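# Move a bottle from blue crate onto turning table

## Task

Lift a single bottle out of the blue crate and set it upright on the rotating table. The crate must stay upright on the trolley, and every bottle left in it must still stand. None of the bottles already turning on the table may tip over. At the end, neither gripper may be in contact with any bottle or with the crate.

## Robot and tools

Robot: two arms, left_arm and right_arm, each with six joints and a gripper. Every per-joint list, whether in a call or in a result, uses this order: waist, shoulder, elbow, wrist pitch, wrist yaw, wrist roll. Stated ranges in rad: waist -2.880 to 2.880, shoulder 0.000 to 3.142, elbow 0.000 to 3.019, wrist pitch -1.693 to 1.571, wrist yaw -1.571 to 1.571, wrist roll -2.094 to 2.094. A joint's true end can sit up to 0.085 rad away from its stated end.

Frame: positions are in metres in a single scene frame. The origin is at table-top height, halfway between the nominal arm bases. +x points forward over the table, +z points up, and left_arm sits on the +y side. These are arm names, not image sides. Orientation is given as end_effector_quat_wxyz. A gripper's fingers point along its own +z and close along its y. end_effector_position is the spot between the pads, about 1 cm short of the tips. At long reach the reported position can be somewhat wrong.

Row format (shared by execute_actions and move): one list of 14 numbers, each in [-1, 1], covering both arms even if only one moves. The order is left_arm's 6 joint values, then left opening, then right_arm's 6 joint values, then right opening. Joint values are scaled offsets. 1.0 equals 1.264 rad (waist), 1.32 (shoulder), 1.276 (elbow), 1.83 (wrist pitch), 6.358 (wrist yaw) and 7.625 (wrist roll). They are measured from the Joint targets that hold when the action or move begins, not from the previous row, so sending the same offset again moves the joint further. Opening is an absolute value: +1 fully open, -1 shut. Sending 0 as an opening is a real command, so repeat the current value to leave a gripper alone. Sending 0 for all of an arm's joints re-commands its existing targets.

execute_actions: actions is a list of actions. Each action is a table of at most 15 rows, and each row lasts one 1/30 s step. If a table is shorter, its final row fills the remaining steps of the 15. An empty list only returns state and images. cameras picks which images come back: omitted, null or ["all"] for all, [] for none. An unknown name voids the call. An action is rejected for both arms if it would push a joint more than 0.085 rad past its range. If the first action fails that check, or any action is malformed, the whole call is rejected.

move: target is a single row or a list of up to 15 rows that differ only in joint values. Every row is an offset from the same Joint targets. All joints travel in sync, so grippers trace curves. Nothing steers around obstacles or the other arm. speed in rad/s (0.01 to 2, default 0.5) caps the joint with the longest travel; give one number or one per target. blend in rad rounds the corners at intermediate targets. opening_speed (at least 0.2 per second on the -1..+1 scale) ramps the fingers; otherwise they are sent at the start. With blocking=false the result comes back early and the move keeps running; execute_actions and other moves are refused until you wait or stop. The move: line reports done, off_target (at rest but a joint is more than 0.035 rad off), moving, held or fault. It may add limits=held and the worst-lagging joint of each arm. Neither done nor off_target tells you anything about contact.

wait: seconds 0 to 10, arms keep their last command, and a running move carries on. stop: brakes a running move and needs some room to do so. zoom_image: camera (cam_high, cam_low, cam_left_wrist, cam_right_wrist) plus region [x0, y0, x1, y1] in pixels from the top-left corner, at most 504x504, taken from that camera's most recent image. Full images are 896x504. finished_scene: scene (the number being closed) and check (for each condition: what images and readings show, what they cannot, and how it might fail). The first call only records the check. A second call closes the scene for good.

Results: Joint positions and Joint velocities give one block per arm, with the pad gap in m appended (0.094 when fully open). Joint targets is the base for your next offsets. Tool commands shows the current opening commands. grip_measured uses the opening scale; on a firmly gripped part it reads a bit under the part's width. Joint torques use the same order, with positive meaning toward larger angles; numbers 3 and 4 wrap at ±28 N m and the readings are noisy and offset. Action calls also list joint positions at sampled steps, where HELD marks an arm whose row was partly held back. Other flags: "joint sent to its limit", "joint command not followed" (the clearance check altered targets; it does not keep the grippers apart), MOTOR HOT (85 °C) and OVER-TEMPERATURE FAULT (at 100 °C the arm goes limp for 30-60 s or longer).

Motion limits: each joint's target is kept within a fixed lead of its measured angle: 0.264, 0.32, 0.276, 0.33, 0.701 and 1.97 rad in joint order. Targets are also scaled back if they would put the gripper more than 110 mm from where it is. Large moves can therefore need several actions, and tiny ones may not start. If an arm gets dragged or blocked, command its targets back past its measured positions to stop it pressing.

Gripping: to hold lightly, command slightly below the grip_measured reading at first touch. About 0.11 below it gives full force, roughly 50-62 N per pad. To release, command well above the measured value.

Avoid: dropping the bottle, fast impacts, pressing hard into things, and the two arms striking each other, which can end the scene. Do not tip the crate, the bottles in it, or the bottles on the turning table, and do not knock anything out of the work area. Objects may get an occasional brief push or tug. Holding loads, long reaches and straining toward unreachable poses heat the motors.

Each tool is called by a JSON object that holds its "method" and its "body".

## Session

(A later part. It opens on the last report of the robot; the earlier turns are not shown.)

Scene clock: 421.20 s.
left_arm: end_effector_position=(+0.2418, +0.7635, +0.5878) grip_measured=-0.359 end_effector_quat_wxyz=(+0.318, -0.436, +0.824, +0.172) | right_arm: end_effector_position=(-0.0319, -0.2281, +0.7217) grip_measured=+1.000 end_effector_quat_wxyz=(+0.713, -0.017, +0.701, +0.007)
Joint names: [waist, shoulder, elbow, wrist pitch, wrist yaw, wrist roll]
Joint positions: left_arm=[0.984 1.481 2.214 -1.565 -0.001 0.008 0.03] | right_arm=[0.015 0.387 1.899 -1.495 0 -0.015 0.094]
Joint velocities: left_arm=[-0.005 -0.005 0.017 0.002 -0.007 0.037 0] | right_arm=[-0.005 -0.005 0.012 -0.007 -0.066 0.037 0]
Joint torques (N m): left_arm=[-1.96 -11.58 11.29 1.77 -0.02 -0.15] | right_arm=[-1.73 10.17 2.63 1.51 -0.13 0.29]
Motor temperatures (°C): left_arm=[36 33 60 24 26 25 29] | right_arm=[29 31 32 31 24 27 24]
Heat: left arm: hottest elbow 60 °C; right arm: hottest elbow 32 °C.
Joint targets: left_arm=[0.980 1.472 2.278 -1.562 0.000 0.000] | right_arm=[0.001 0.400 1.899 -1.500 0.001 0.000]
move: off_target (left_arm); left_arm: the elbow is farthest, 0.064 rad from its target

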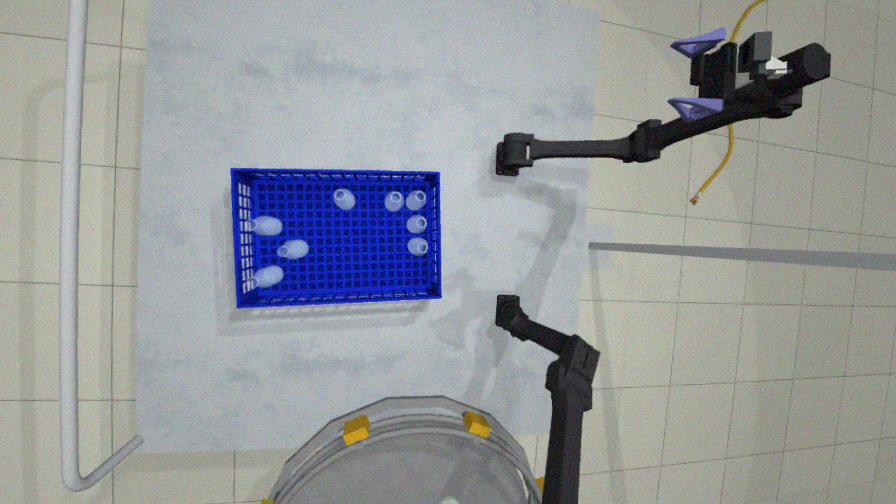

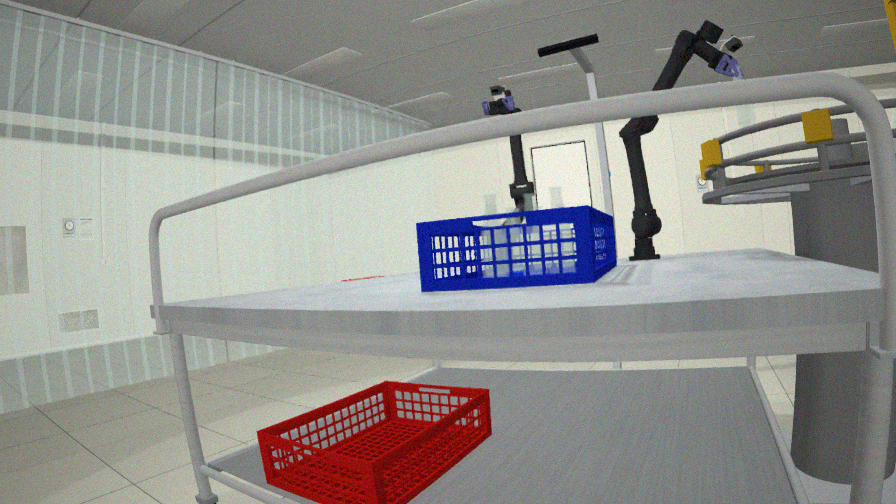

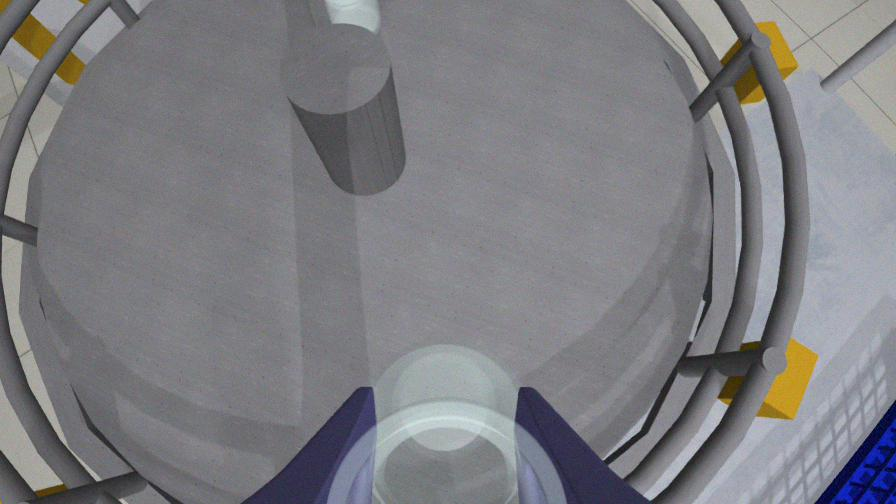

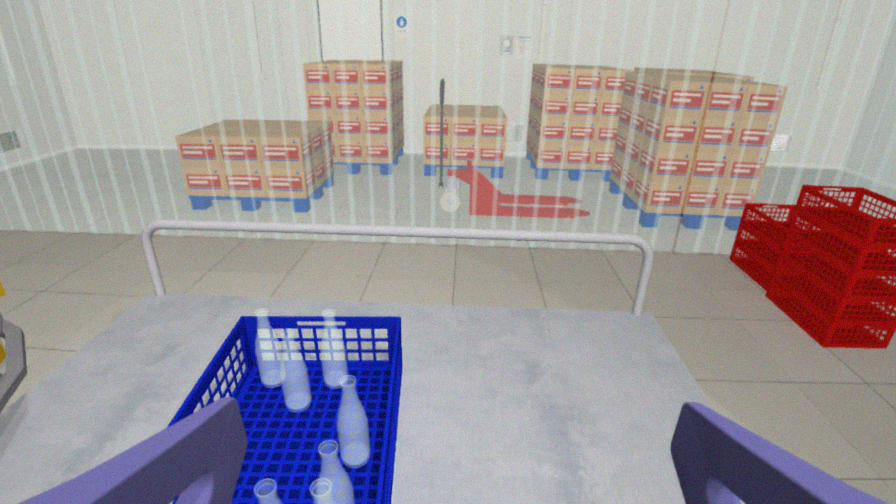

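{"method": "move", "body": {"target": [0, -0.1371, -0.4491, 0.2186, 0, 0, -0.6, 0, 0, 0, 0, 0, 0, 1], "speed": 0.4}}

Scene clock: 437.63 s.
left_arm: end_effector_position=(+0.2494, +0.7744, +0.4707) grip_measured=-0.359 end_effector_quat_wxyz=(+0.322, -0.435, +0.823, +0.174) | right_arm: end_effector_position=(-0.0319, -0.2281, +0.7217) grip_measured=+1.000 end_effector_quat_wxyz=(+0.713, -0.017, +0.701, +0.007)
Joint names: [waist, shoulder, elbow, wrist pitch, wrist yaw, wrist roll]
Joint positions: left_arm=[0.983 1.32 1.686 -1.187 -0.001 0.008 0.03] | right_arm=[0.015 0.387 1.899 -1.495 0 -0.015 0.094]
Joint velocities: left_arm=[0.015 -0.015 -0.002 -0.012 -0.051 0.007 0.001] | right_arm=[-0.005 -0.005 0.007 0.007 0.022 -0.037 0]
Joint torques (N m): left_arm=[-2.55 -12.75 9.7 2.67 -0.02 -0.21] | right_arm=[-1.79 10.17 2.62 1.51 -0.13 0.29]
Motor temperatures (°C): left_arm=[36 32 60 24 26 25 29] | right_arm=[29 31 32 31 24 27 24]
Heat: left arm: hottest elbow 60 °C; right arm: hottest elbow 32 °C.
Joint targets: left_arm=[0.979 1.291 1.705 -1.162 0.000 0.000] | right_arm=[0.001 0.400 1.899 -1.500 0.001 0.000]
move: done

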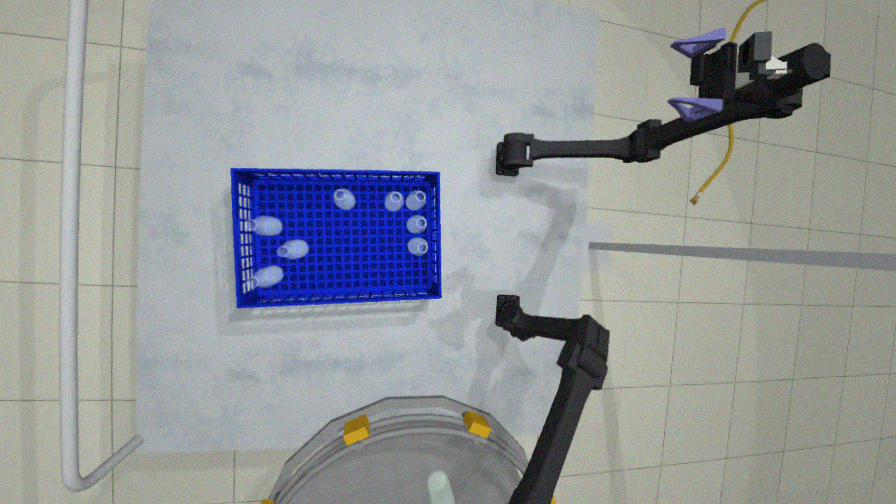

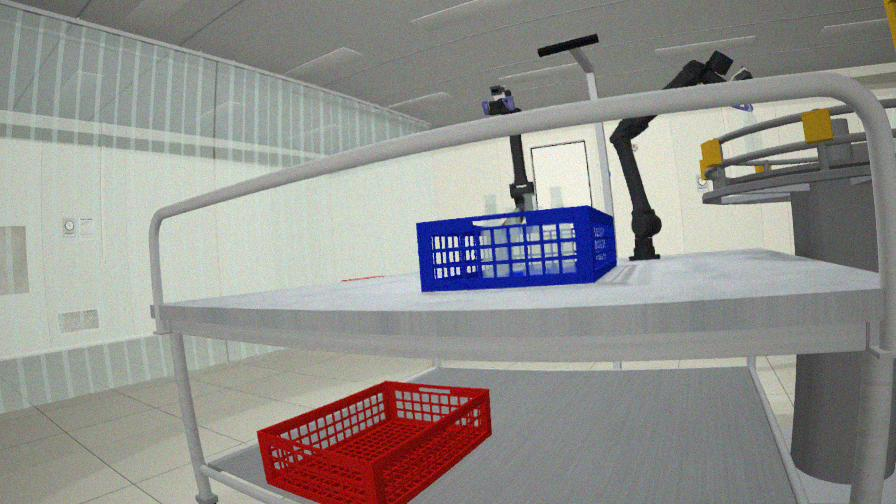

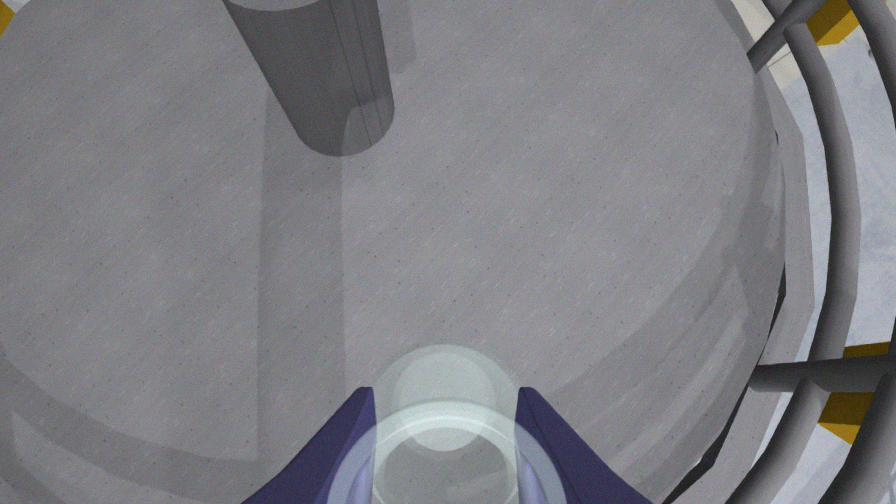

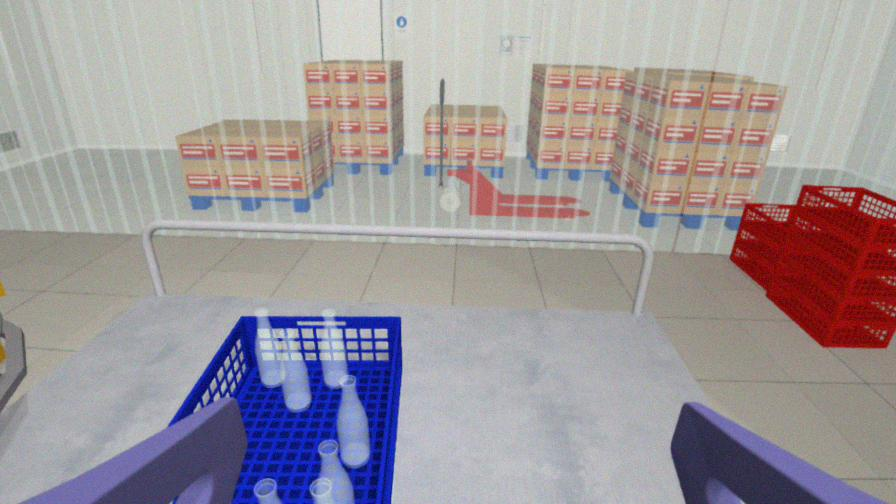

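{"method": "zoom_image", "body": {"camera": "cam_left_wrist", "region": [220, 60, 472, 200]}}

{"method": "zoom_image", "body": {"camera": "cam_low", "region": [644, 20, 896, 230]}}

Scaled by 2.000 from the camera's 896x504 image, which has a finer 1280x720 frame.

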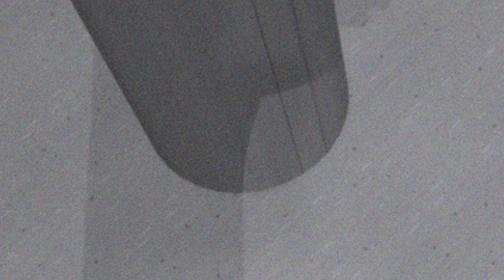

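Scaled by 2.000 from the camera's 896x504 image, which has a finer 1280x720 frame.

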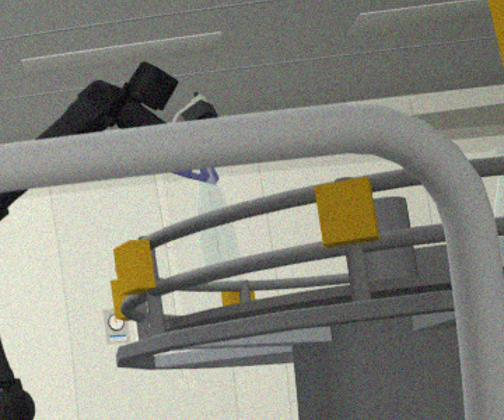

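{"method": "move", "body": {"target": [0, -0.0295, -0.1152, 0.0557, 0, 0, -0.6, 0, 0, 0, 0, 0, 0, 1], "speed": 0.2, "cameras": ["cam_left_wrist"]}}

Scene clock: 471.10 s.
left_arm: end_effector_position=(+0.2476, +0.7719, +0.4289) grip_measured=-0.359 end_effector_quat_wxyz=(+0.319, -0.435, +0.824, +0.173) | right_arm: end_effector_position=(-0.0319, -0.2281, +0.7217) grip_measured=+1.000 end_effector_quat_wxyz=(+0.713, -0.017, +0.701, +0.007)
Joint names: [waist, shoulder, elbow, wrist pitch, wrist yaw, wrist roll]
Joint positions: left_arm=[0.983 1.282 1.539 -1.085 -0.001 0.008 0.03] | right_arm=[0.015 0.387 1.899 -1.495 0 -0.015 0.094]
Joint velocities: left_arm=[-0.005 -0.005 0.007 0.002 -0.007 0.022 0] | right_arm=[-0.015 -0.005 0.002 -0.002 -0.007 0.051 0]
Joint torques (N m): left_arm=[-2.37 -12.51 9.94 2.69 0 -0.18] | right_arm=[-1.73 10.29 2.62 1.5 -0.13 0.29]
Motor temperatures (°C): left_arm=[35 33 53 24 26 25 29] | right_arm=[29 31 32 31 24 27 24]
Heat: left arm: hottest elbow 53 °C; right arm: hottest elbow 32 °C.
Joint targets: left_arm=[0.979 1.252 1.558 -1.060 0.000 0.000] | right_arm=[0.001 0.400 1.899 -1.500 0.001 0.000]
move: done
Images, in order (width x height): cam_left_wrist 896x504.

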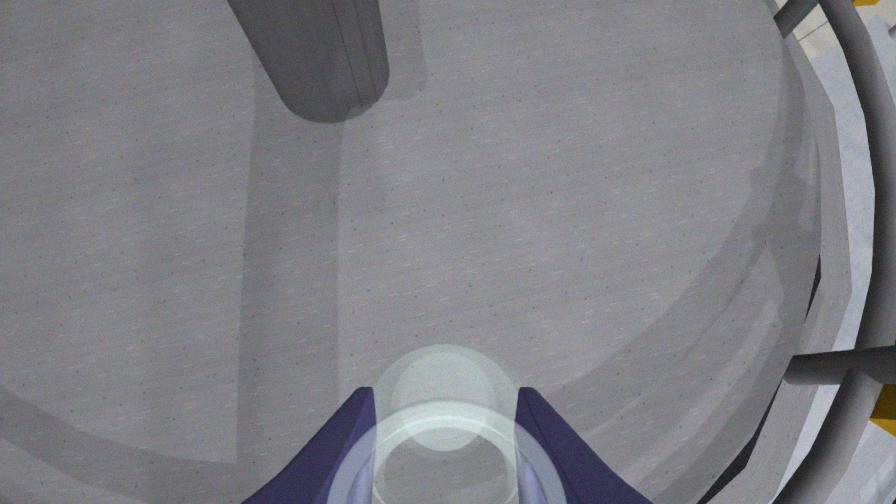

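{"method": "move", "body": {"target": [0, -0.0091, -0.0509, 0.0284, 0, 0, -0.6, 0, 0, 0, 0, 0, 0, 1], "speed": 0.1, "cameras": ["cam_left_wrist"]}}

Scene clock: 483.20 s.
left_arm: end_effector_position=(+0.2476, +0.7718, +0.4081) grip_measured=-0.359 end_effector_quat_wxyz=(+0.319, -0.436, +0.824, +0.172) | right_arm: end_effector_position=(-0.0319, -0.2281, +0.7217) grip_measured=+1.000 end_effector_quat_wxyz=(+0.713, -0.017, +0.701, +0.007)
Joint names: [waist, shoulder, elbow, wrist pitch, wrist yaw, wrist roll]
Joint positions: left_arm=[0.983 1.271 1.474 -1.033 -0.001 0.008 0.03] | right_arm=[0.015 0.387 1.899 -1.495 0 -0.015 0.094]
Joint velocities: left_arm=[-0.005 -0.005 -0.002 0.022 0.007 0.022 -0.001] | right_arm=[-0.015 -0.005 -0.012 0.022 -0.081 0.037 0]
Joint torques (N m): left_arm=[-1.85 -12.1 9.85 2.55 -0.03 -0.16] | right_arm=[-1.79 10.23 2.63 1.51 -0.13 0.29]
Motor temperatures (°C): left_arm=[35 33 52 24 26 25 29] | right_arm=[29 31 32 31 24 27 24]
Heat: left arm: hottest elbow 52 °C; right arm: hottest elbow 32 °C.
Joint targets: left_arm=[0.979 1.240 1.493 -1.008 0.000 0.000] | right_arm=[0.001 0.400 1.899 -1.500 0.001 0.000]
move: done
Images, in order (width x height): cam_left_wrist 896x504.

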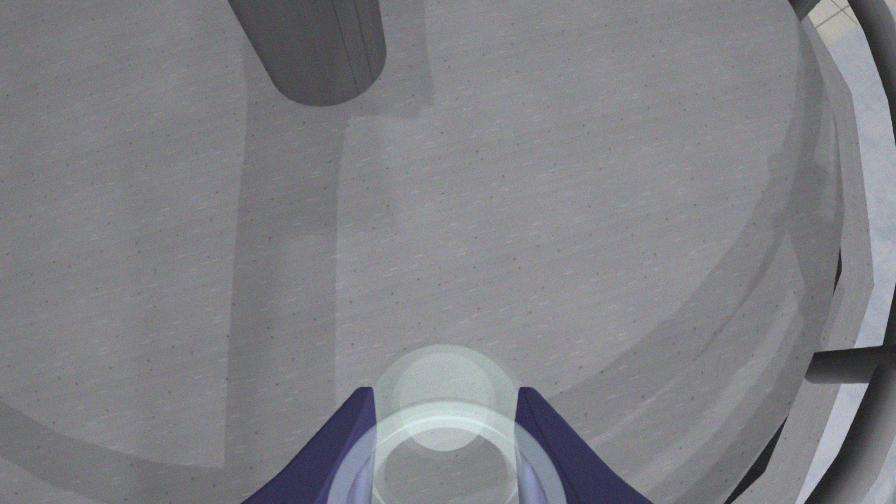

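{"method": "move", "body": {"target": [0, -0.0038, -0.0243, 0.0142, 0, 0, -0.6, 0, 0, 0, 0, 0, 0, 1], "speed": 0.06, "cameras": ["cam_left_wrist"]}}

Scene clock: 487.67 s.
left_arm: end_effector_position=(+0.2478, +0.7715, +0.4011) grip_measured=-0.359 end_effector_quat_wxyz=(+0.322, -0.435, +0.823, +0.173) | right_arm: end_effector_position=(-0.0319, -0.2281, +0.7217) grip_measured=+1.000 end_effector_quat_wxyz=(+0.713, -0.017, +0.701, +0.007)
Joint names: [waist, shoulder, elbow, wrist pitch, wrist yaw, wrist roll]
Joint positions: left_arm=[0.983 1.263 1.446 -1.006 0 0.007 0.03] | right_arm=[0.015 0.387 1.899 -1.495 0 -0.015 0.094]
Joint velocities: left_arm=[0.015 0.005 -0.027 0.012 0.007 0.037 0] | right_arm=[-0.005 -0.005 -0.017 -0.007 -0.007 0.022 0]
Joint torques (N m): left_arm=[-2.37 -11.99 9.99 2.71 -0.01 -0.18] | right_arm=[-1.73 10.23 2.63 1.51 -0.13 0.29]
Motor temperatures (°C): left_arm=[35 33 52 24 26 25 29] | right_arm=[29 31 32 31 24 27 24]
Heat: left arm: hottest elbow 52 °C; right arm: hottest elbow 32 °C.
Joint targets: left_arm=[0.979 1.235 1.462 -0.982 0.000 0.000] | right_arm=[0.001 0.400 1.899 -1.500 0.001 0.000]
move: done
Images, in order (width x height): cam_left_wrist 896x504.

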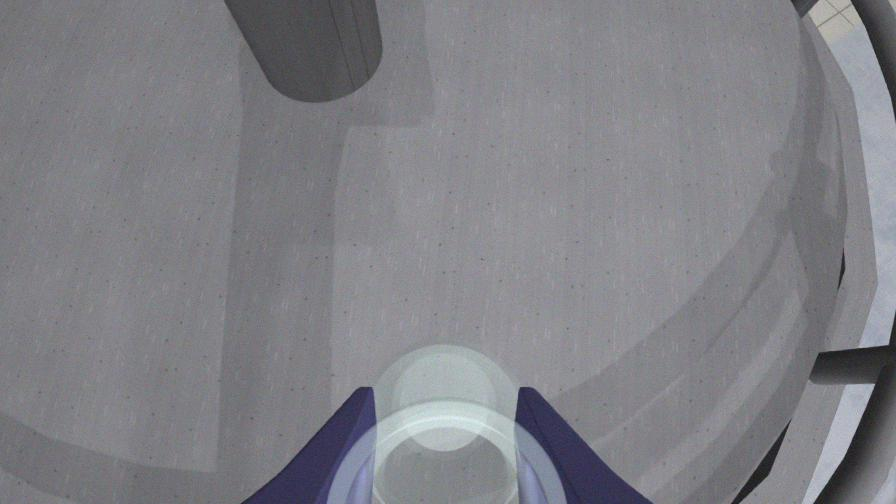

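{"method": "zoom_image", "body": {"camera": "cam_left_wrist", "region": [440, 60, 692, 200]}}

{"method": "wait", "body": {"seconds": 0, "cameras": ["cam_left_wrist"]}}

{"method": "zoom_image", "body": {"camera": "cam_left_wrist", "region": [440, 60, 692, 200]}}

Scaled by 2.000 from the camera's 896x504 image, which has a finer 1280x720 frame.

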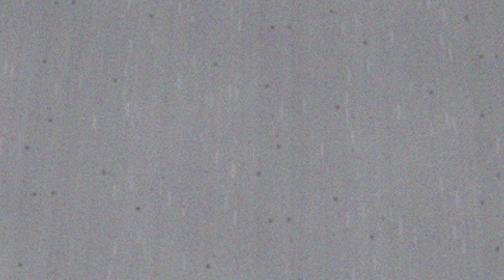

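Scene clock: 493.60 s.
left_arm: end_effector_position=(+0.2478, +0.7716, +0.4012) grip_measured=-0.359 end_effector_quat_wxyz=(+0.322, -0.435, +0.823, +0.173) | right_arm: end_effector_position=(-0.0319, -0.2281, +0.7217) grip_measured=+1.000 end_effector_quat_wxyz=(+0.713, -0.017, +0.701, +0.007)
Joint names: [waist, shoulder, elbow, wrist pitch, wrist yaw, wrist roll]
Joint positions: left_arm=[0.983 1.263 1.446 -1.005 0 0.007 0.03] | right_arm=[0.015 0.387 1.899 -1.495 0 -0.015 0.094]
Joint velocities: left_arm=[0.005 -0.015 -0.007 -0.002 -0.022 0.022 0] | right_arm=[-0.005 -0.005 -0.002 0.002 -0.007 -0.022 0]
Joint torques (N m): left_arm=[-2.14 -11.87 9.95 2.44 -0.01 -0.21] | right_arm=[-1.79 10.23 2.63 1.51 -0.13 0.29]
Motor temperatures (°C): left_arm=[35 33 53 24 26 25 29] | right_arm=[29 31 32 31 24 27 24]
Heat: left arm: hottest elbow 53 °C; right arm: hottest elbow 32 °C.
Joint targets: left_arm=[0.979 1.235 1.462 -0.982 0.000 0.000] | right_arm=[0.001 0.400 1.899 -1.500 0.001 0.000]
Tool commands: left_gripper/opening=-0.6 right_gripper/opening=+1.0
Images, in order (width x height): cam_left_wrist 896x504.

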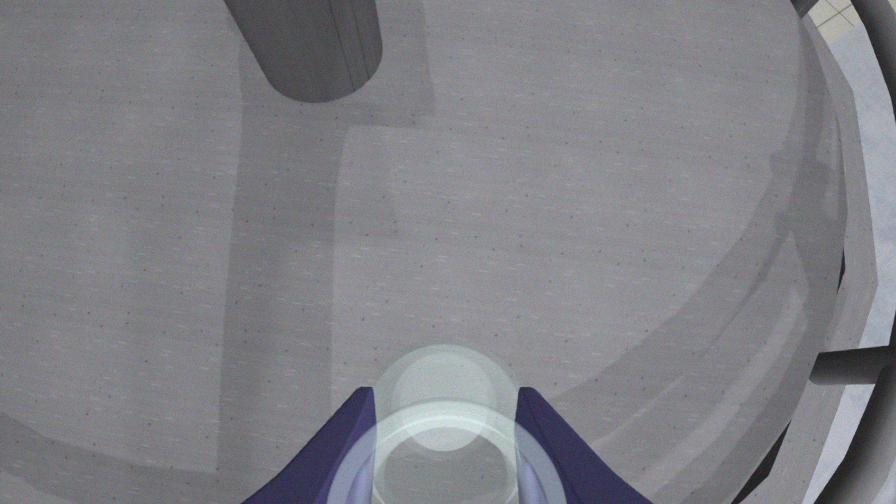

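Scaled by 2.000 from the camera's 896x504 image, which has a finer 1280x720 frame.

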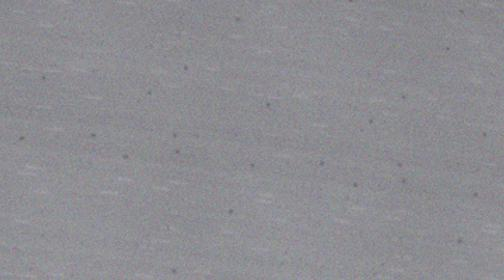

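{"method": "wait", "body": {"seconds": 0.2, "cameras": ["cam_left_wrist"]}}

{"method": "zoom_image", "body": {"camera": "cam_left_wrist", "region": [380, 100, 760, 330]}}

{"method": "wait", "body": {"seconds": 0.2, "cameras": ["cam_left_wrist"]}}

{"method": "zoom_image", "body": {"camera": "cam_left_wrist", "region": [380, 100, 760, 330]}}

{"method": "wait", "body": {"seconds": 0.2, "cameras": ["cam_left_wrist"]}}

{"method": "zoom_image", "body": {"camera": "cam_left_wrist", "region": [380, 100, 760, 330]}}

Scene clock: 522.97 s.
left_arm: end_effector_position=(+0.2478, +0.7716, +0.4012) grip_measured=-0.359 end_effector_quat_wxyz=(+0.322, -0.435, +0.823, +0.173) | right_arm: end_effector_position=(-0.0319, -0.2281, +0.7217) grip_measured=+1.000 end_effector_quat_wxyz=(+0.713, -0.017, +0.701, +0.007)
Joint names: [waist, shoulder, elbow, wrist pitch, wrist yaw, wrist roll]
Joint positions: left_arm=[0.983 1.263 1.446 -1.005 0 0.007 0.03] | right_arm=[0.015 0.387 1.899 -1.495 0 -0.015 0.094]
Joint velocities: left_arm=[0.005 -0.015 -0.017 -0.032 -0.037 0.007 0] | right_arm=[-0.005 0.005 -0.017 0.012 0.022 -0.066 0]
Joint torques (N m): left_arm=[-1.85 -11.93 9.81 2.55 -0.03 -0.18] | right_arm=[-1.79 10.23 2.63 1.51 -0.13 0.29]
Motor temperatures (°C): left_arm=[35 33 54 24 26 25 30] | right_arm=[29 31 32 30 24 27 24]
Heat: left arm: hottest elbow 54 °C; right arm: hottest elbow 32 °C.
Joint targets: left_arm=[0.979 1.235 1.462 -0.982 0.000 0.000] | right_arm=[0.001 0.400 1.899 -1.500 0.001 0.000]
Tool commands: left_gripper/opening=-0.6 right_gripper/opening=+1.0
wait: 0.20 s; at rest from the start
Images, in order (width x height): cam_left_wrist 896x504.

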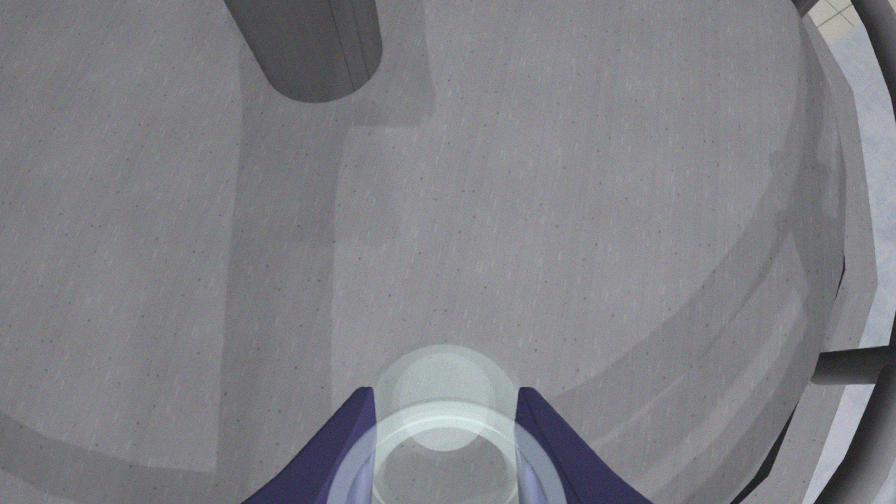

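Scaled by 1.326 from the camera's 896x504 image, which has a finer 1280x720 frame.

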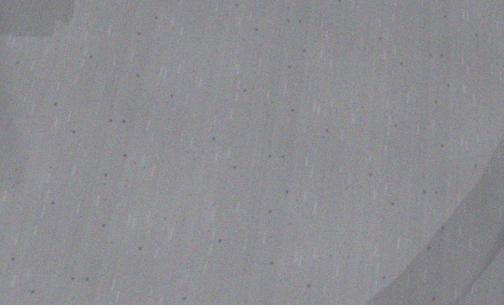

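Scene clock: 523.17 s.
left_arm: end_effector_position=(+0.2478, +0.7716, +0.4012) grip_measured=-0.359 end_effector_quat_wxyz=(+0.322, -0.435, +0.823, +0.173) | right_arm: end_effector_position=(-0.0319, -0.2281, +0.7217) grip_measured=+1.000 end_effector_quat_wxyz=(+0.713, -0.017, +0.701, +0.007)
Joint names: [waist, shoulder, elbow, wrist pitch, wrist yaw, wrist roll]
Joint positions: left_arm=[0.983 1.263 1.446 -1.005 0 0.007 0.03] | right_arm=[0.015 0.387 1.899 -1.495 0 -0.015 0.094]
Joint velocities: left_arm=[-0.005 0.005 -0.007 -0.012 0.022 -0.007 0] | right_arm=[0.005 -0.015 -0.046 0.002 -0.022 0.022 0]
Joint torques (N m): left_arm=[-1.9 -11.99 9.98 2.58 -0.06 -0.22] | right_arm=[-1.73 10.23 2.62 1.5 -0.13 0.29]
Motor temperatures (°C): left_arm=[35 33 54 24 26 25 30] | right_arm=[29 31 32 30 24 27 24]
Heat: left arm: hottest elbow 54 °C; right arm: hottest elbow 32 °C.
Joint targets: left_arm=[0.979 1.235 1.462 -0.982 0.000 0.000] | right_arm=[0.001 0.400 1.899 -1.500 0.001 0.000]
Tool commands: left_gripper/opening=-0.6 right_gripper/opening=+1.0
wait: 0.20 s; at rest by 0.17 s
Images, in order (width x height): cam_left_wrist 896x504.

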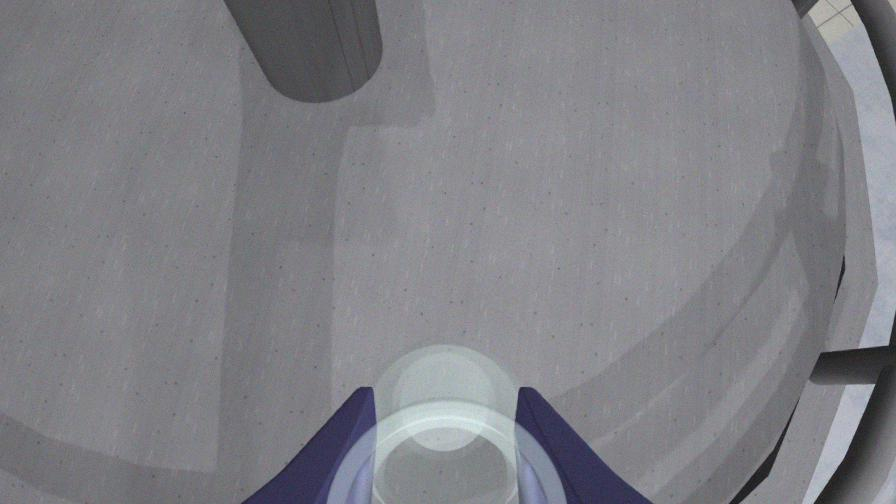

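Scaled by 1.326 from the camera's 896x504 image, which has a finer 1280x720 frame.

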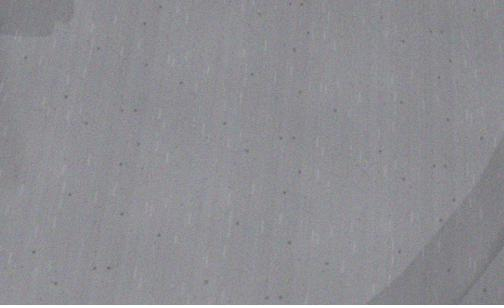

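Scene clock: 523.37 s.
left_arm: end_effector_position=(+0.2478, +0.7716, +0.4012) grip_measured=-0.359 end_effector_quat_wxyz=(+0.322, -0.435, +0.823, +0.173) | right_arm: end_effector_position=(-0.0319, -0.2281, +0.7217) grip_measured=+1.000 end_effector_quat_wxyz=(+0.713, -0.017, +0.701, +0.007)
Joint names: [waist, shoulder, elbow, wrist pitch, wrist yaw, wrist roll]
Joint positions: left_arm=[0.983 1.263 1.446 -1.005 0 0.007 0.03] | right_arm=[0.015 0.387 1.899 -1.495 0 -0.015 0.094]
Joint velocities: left_arm=[-0.024 -0.005 0.002 0.022 -0.022 -0.081 -0.001] | right_arm=[-0.015 -0.005 0.012 0.012 -0.051 0.022 0]
Joint torques (N m): left_arm=[-2.32 -11.69 9.85 2.54 -0.05 -0.2] | right_arm=[-1.73 10.23 2.62 1.48 -0.14 0.29]
Motor temperatures (°C): left_arm=[35 33 54 24 26 25 30] | right_arm=[29 31 32 30 24 27 24]
Heat: left arm: hottest elbow 54 °C; right arm: hottest elbow 32 °C.
Joint targets: left_arm=[0.979 1.235 1.462 -0.982 0.000 0.000] | right_arm=[0.001 0.400 1.899 -1.500 0.001 0.000]
Tool commands: left_gripper/opening=-0.6 right_gripper/opening=+1.0
wait: 0.20 s; at rest by 0.17 s
Images, in order (width x height): cam_left_wrist 896x504.

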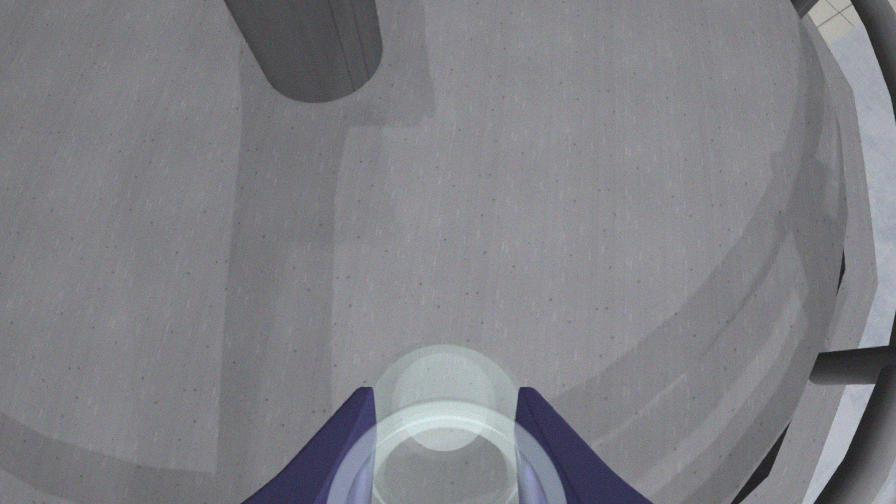

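Scaled by 1.326 from the camera's 896x504 image, which has a finer 1280x720 frame.

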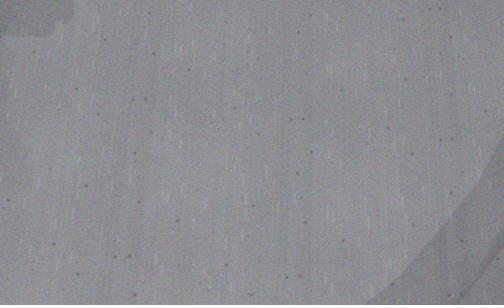

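{"method": "move", "body": {"target": [0, 0, 0, 0, 0, 0, -0.6, 0.75, 0, 0, 0, 0, 0, 1], "speed": 0.7, "cameras": ["cam_right_wrist", "cam_left_wrist"]}}

Scene clock: 553.47 s.
left_arm: end_effector_position=(+0.2478, +0.7716, +0.4012) grip_measured=-0.359 end_effector_quat_wxyz=(+0.322, -0.435, +0.823, +0.173) | right_arm: end_effector_position=(-0.0169, -0.2550, +0.7217) grip_measured=+1.000 end_effector_quat_wxyz=(+0.636, -0.327, +0.620, +0.323)
Joint names: [waist, shoulder, elbow, wrist pitch, wrist yaw, wrist roll]
Joint positions: left_arm=[0.983 1.263 1.446 -1.005 0 0.007 0.03] | right_arm=[0.935 0.387 1.899 -1.495 0 -0.015 0.094]
Joint velocities: left_arm=[-0.005 0.005 -0.012 0.012 0.022 -0.051 0] | right_arm=[-0.015 0.005 0.002 -0.022 -0.007 0.007 0]
Joint torques (N m): left_arm=[-2.32 -11.58 9.81 2.55 0.02 -0.2] | right_arm=[0.44 10.23 2.61 1.5 -0.14 0.29]
Motor temperatures (°C): left_arm=[35 33 54 24 25 25 30] | right_arm=[28 31 31 30 24 27 23]
Heat: left arm: hottest elbow 54 °C; right arm: hottest shoulder 31 °C.
Joint targets: left_arm=[0.979 1.235 1.462 -0.982 0.000 0.000] | right_arm=[0.949 0.400 1.899 -1.500 0.001 0.000]
move: done
Images, in order (width x height): cam_left_wrist 896x504, cam_right_wrist 896x504.

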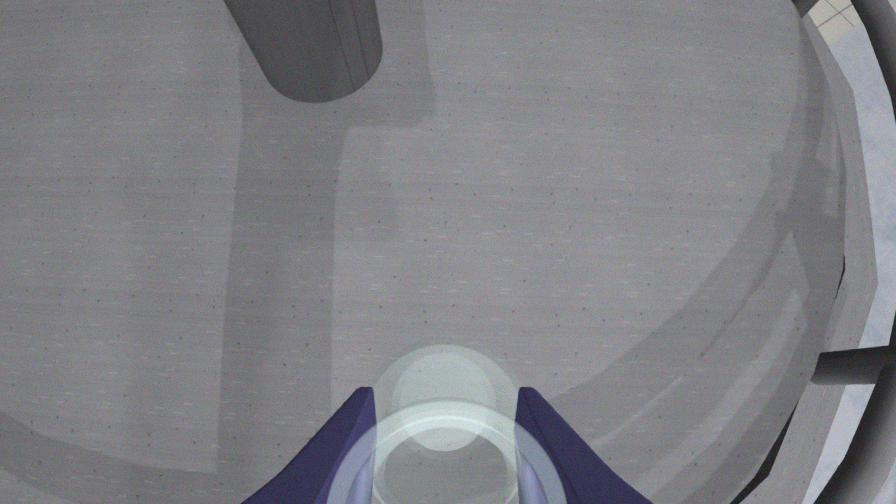

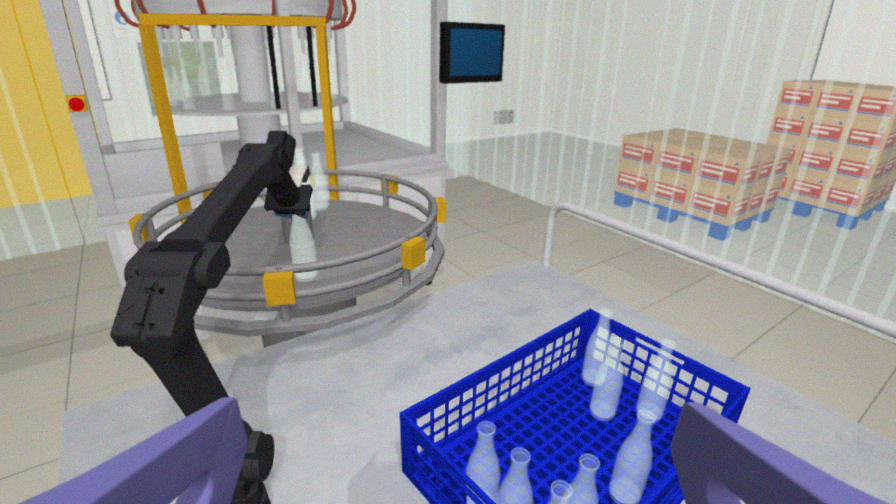

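{"method": "zoom_image", "body": {"camera": "cam_right_wrist", "region": [120, 110, 460, 330]}}

{"method": "wait", "body": {"seconds": 0.5, "cameras": ["cam_right_wrist"]}}

{"method": "zoom_image", "body": {"camera": "cam_right_wrist", "region": [120, 110, 460, 330]}}

Scaled by 1.482 from the camera's 896x504 image, which has a finer 1280x720 frame.

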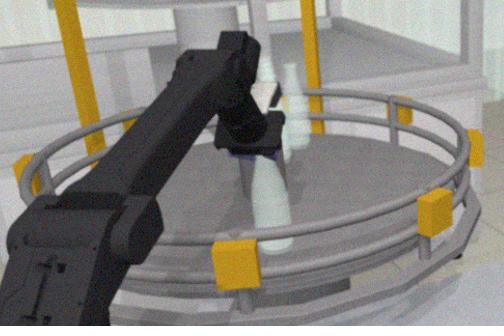

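Scene clock: 558.63 s.
left_arm: end_effector_position=(+0.2478, +0.7716, +0.4012) grip_measured=-0.359 end_effector_quat_wxyz=(+0.322, -0.435, +0.823, +0.173) | right_arm: end_effector_position=(-0.0169, -0.2550, +0.7217) grip_measured=+1.000 end_effector_quat_wxyz=(+0.636, -0.327, +0.620, +0.323)
Joint names: [waist, shoulder, elbow, wrist pitch, wrist yaw, wrist roll]
Joint positions: left_arm=[0.983 1.263 1.446 -1.005 0 0.007 0.03] | right_arm=[0.935 0.387 1.899 -1.495 0 -0.015 0.094]
Joint velocities: left_arm=[-0.005 -0.015 0.007 0.022 0.037 -0.022 0] | right_arm=[-0.015 0.005 0.007 -0.002 0.066 0.022 0]
Joint torques (N m): left_arm=[-2.43 -11.69 9.88 2.66 0 -0.15] | right_arm=[0.5 10.23 2.63 1.51 -0.14 0.28]
Motor temperatures (°C): left_arm=[35 33 54 24 25 25 30] | right_arm=[28 31 31 30 24 27 23]
Heat: left arm: hottest elbow 54 °C; right arm: hottest shoulder 31 °C.
Joint targets: left_arm=[0.979 1.235 1.462 -0.982 0.000 0.000] | right_arm=[0.949 0.400 1.899 -1.500 0.001 0.000]
Tool commands: left_gripper/opening=-0.6 right_gripper/opening=+1.0
wait: 0.50 s; at rest from the start
Images, in order (width x height): cam_right_wrist 896x504.

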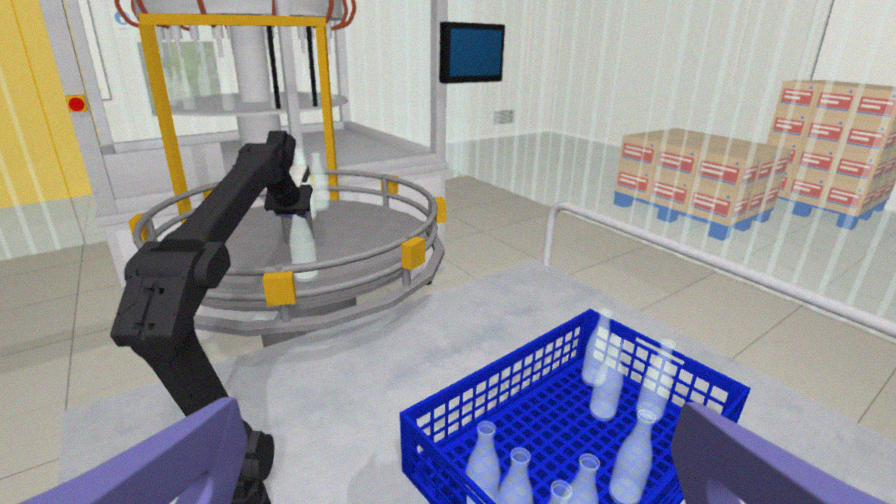

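Scaled by 1.482 from the camera's 896x504 image, which has a finer 1280x720 frame.

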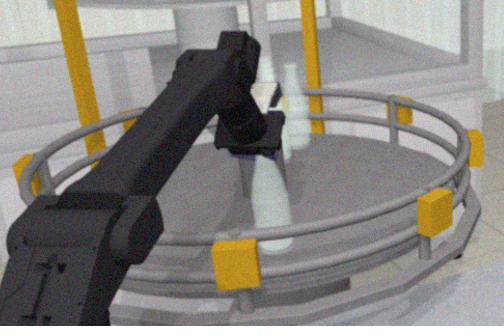

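{"method": "zoom_image", "body": {"camera": "cam_right_wrist", "region": [250, 130, 390, 230]}}

{"method": "zoom_image", "body": {"camera": "cam_right_wrist", "region": [250, 190, 390, 290]}}

Scaled by 3.600 from the camera's 896x504 image, which has a finer 1280x720 frame.

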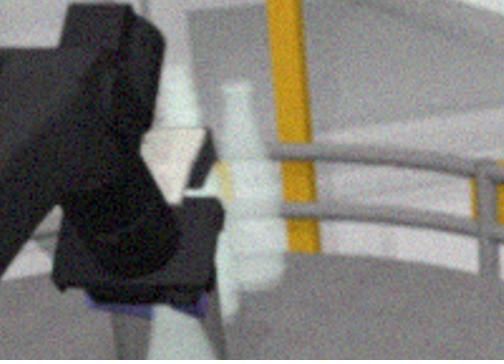

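Scaled by 3.600 from the camera's 896x504 image, which has a finer 1280x720 frame.

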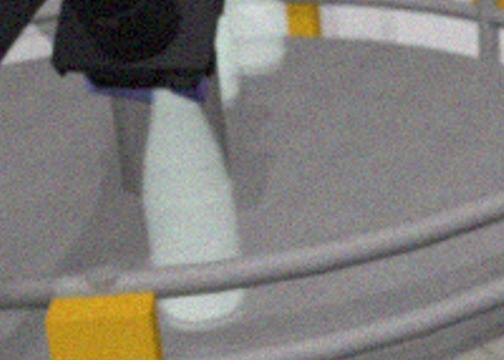

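{"method": "move", "body": {"target": [0, -0.0034, -0.024, 0.0142, 0, 0, -0.6, 0, 0, 0, 0, 0, 0, 1], "speed": 0.06, "cameras": ["cam_left_wrist", "cam_right_wrist"]}}

{"method": "zoom_image", "body": {"camera": "cam_right_wrist", "region": [250, 190, 390, 290]}}

Scene clock: 585.50 s.
left_arm: end_effector_position=(+0.2479, +0.7712, +0.4012) grip_measured=-0.359 end_effector_quat_wxyz=(+0.332, -0.435, +0.818, +0.177) | right_arm: end_effector_position=(-0.0169, -0.2550, +0.7217) grip_measured=+1.000 end_effector_quat_wxyz=(+0.636, -0.327, +0.620, +0.323)
Joint names: [waist, shoulder, elbow, wrist pitch, wrist yaw, wrist roll]
Joint positions: left_arm=[0.983 1.25 1.424 -0.973 0.002 0.001 0.03] | right_arm=[0.935 0.387 1.899 -1.495 0 -0.015 0.094]
Joint velocities: left_arm=[-0.015 -0.005 -0.012 0.002 -0.051 -0.051 0.001] | right_arm=[-0.005 -0.005 0.027 -0.007 0.037 -0.007 0]
Joint torques (N m): left_arm=[-1.79 -11.58 9.25 2.13 -0.09 -0.15] | right_arm=[0.5 10.23 2.62 1.51 -0.14 0.29]
Motor temperatures (°C): left_arm=[35 33 54 24 25 25 30] | right_arm=[28 31 31 30 24 27 23]
Heat: left arm: hottest elbow 54 °C; right arm: hottest shoulder 31 °C.
Joint targets: left_arm=[0.980 1.231 1.431 -0.956 0.000 0.000] | right_arm=[0.949 0.400 1.899 -1.500 0.001 0.000]
move: done
Images, in order (width x height): cam_left_wrist 896x504, cam_right_wrist 896x504.

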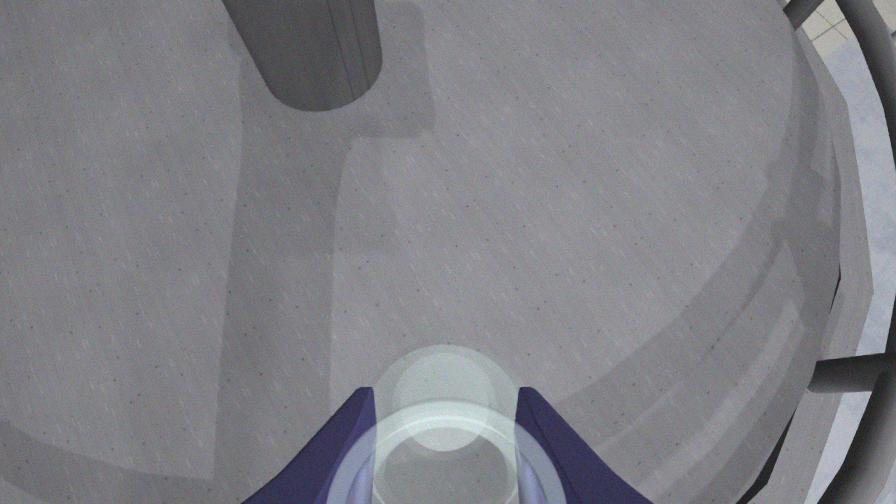

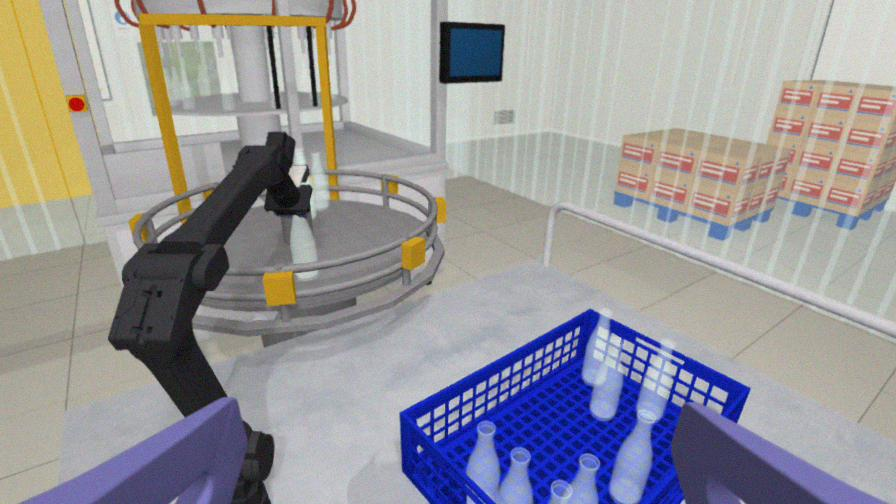

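Scaled by 3.600 from the camera's 896x504 image, which has a finer 1280x720 frame.

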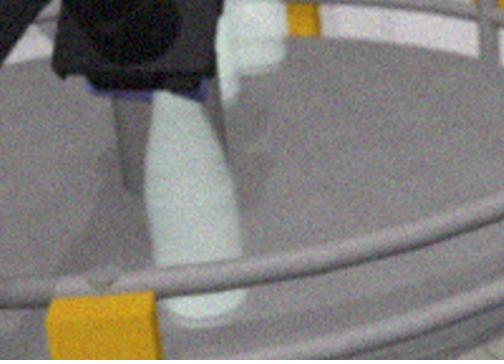

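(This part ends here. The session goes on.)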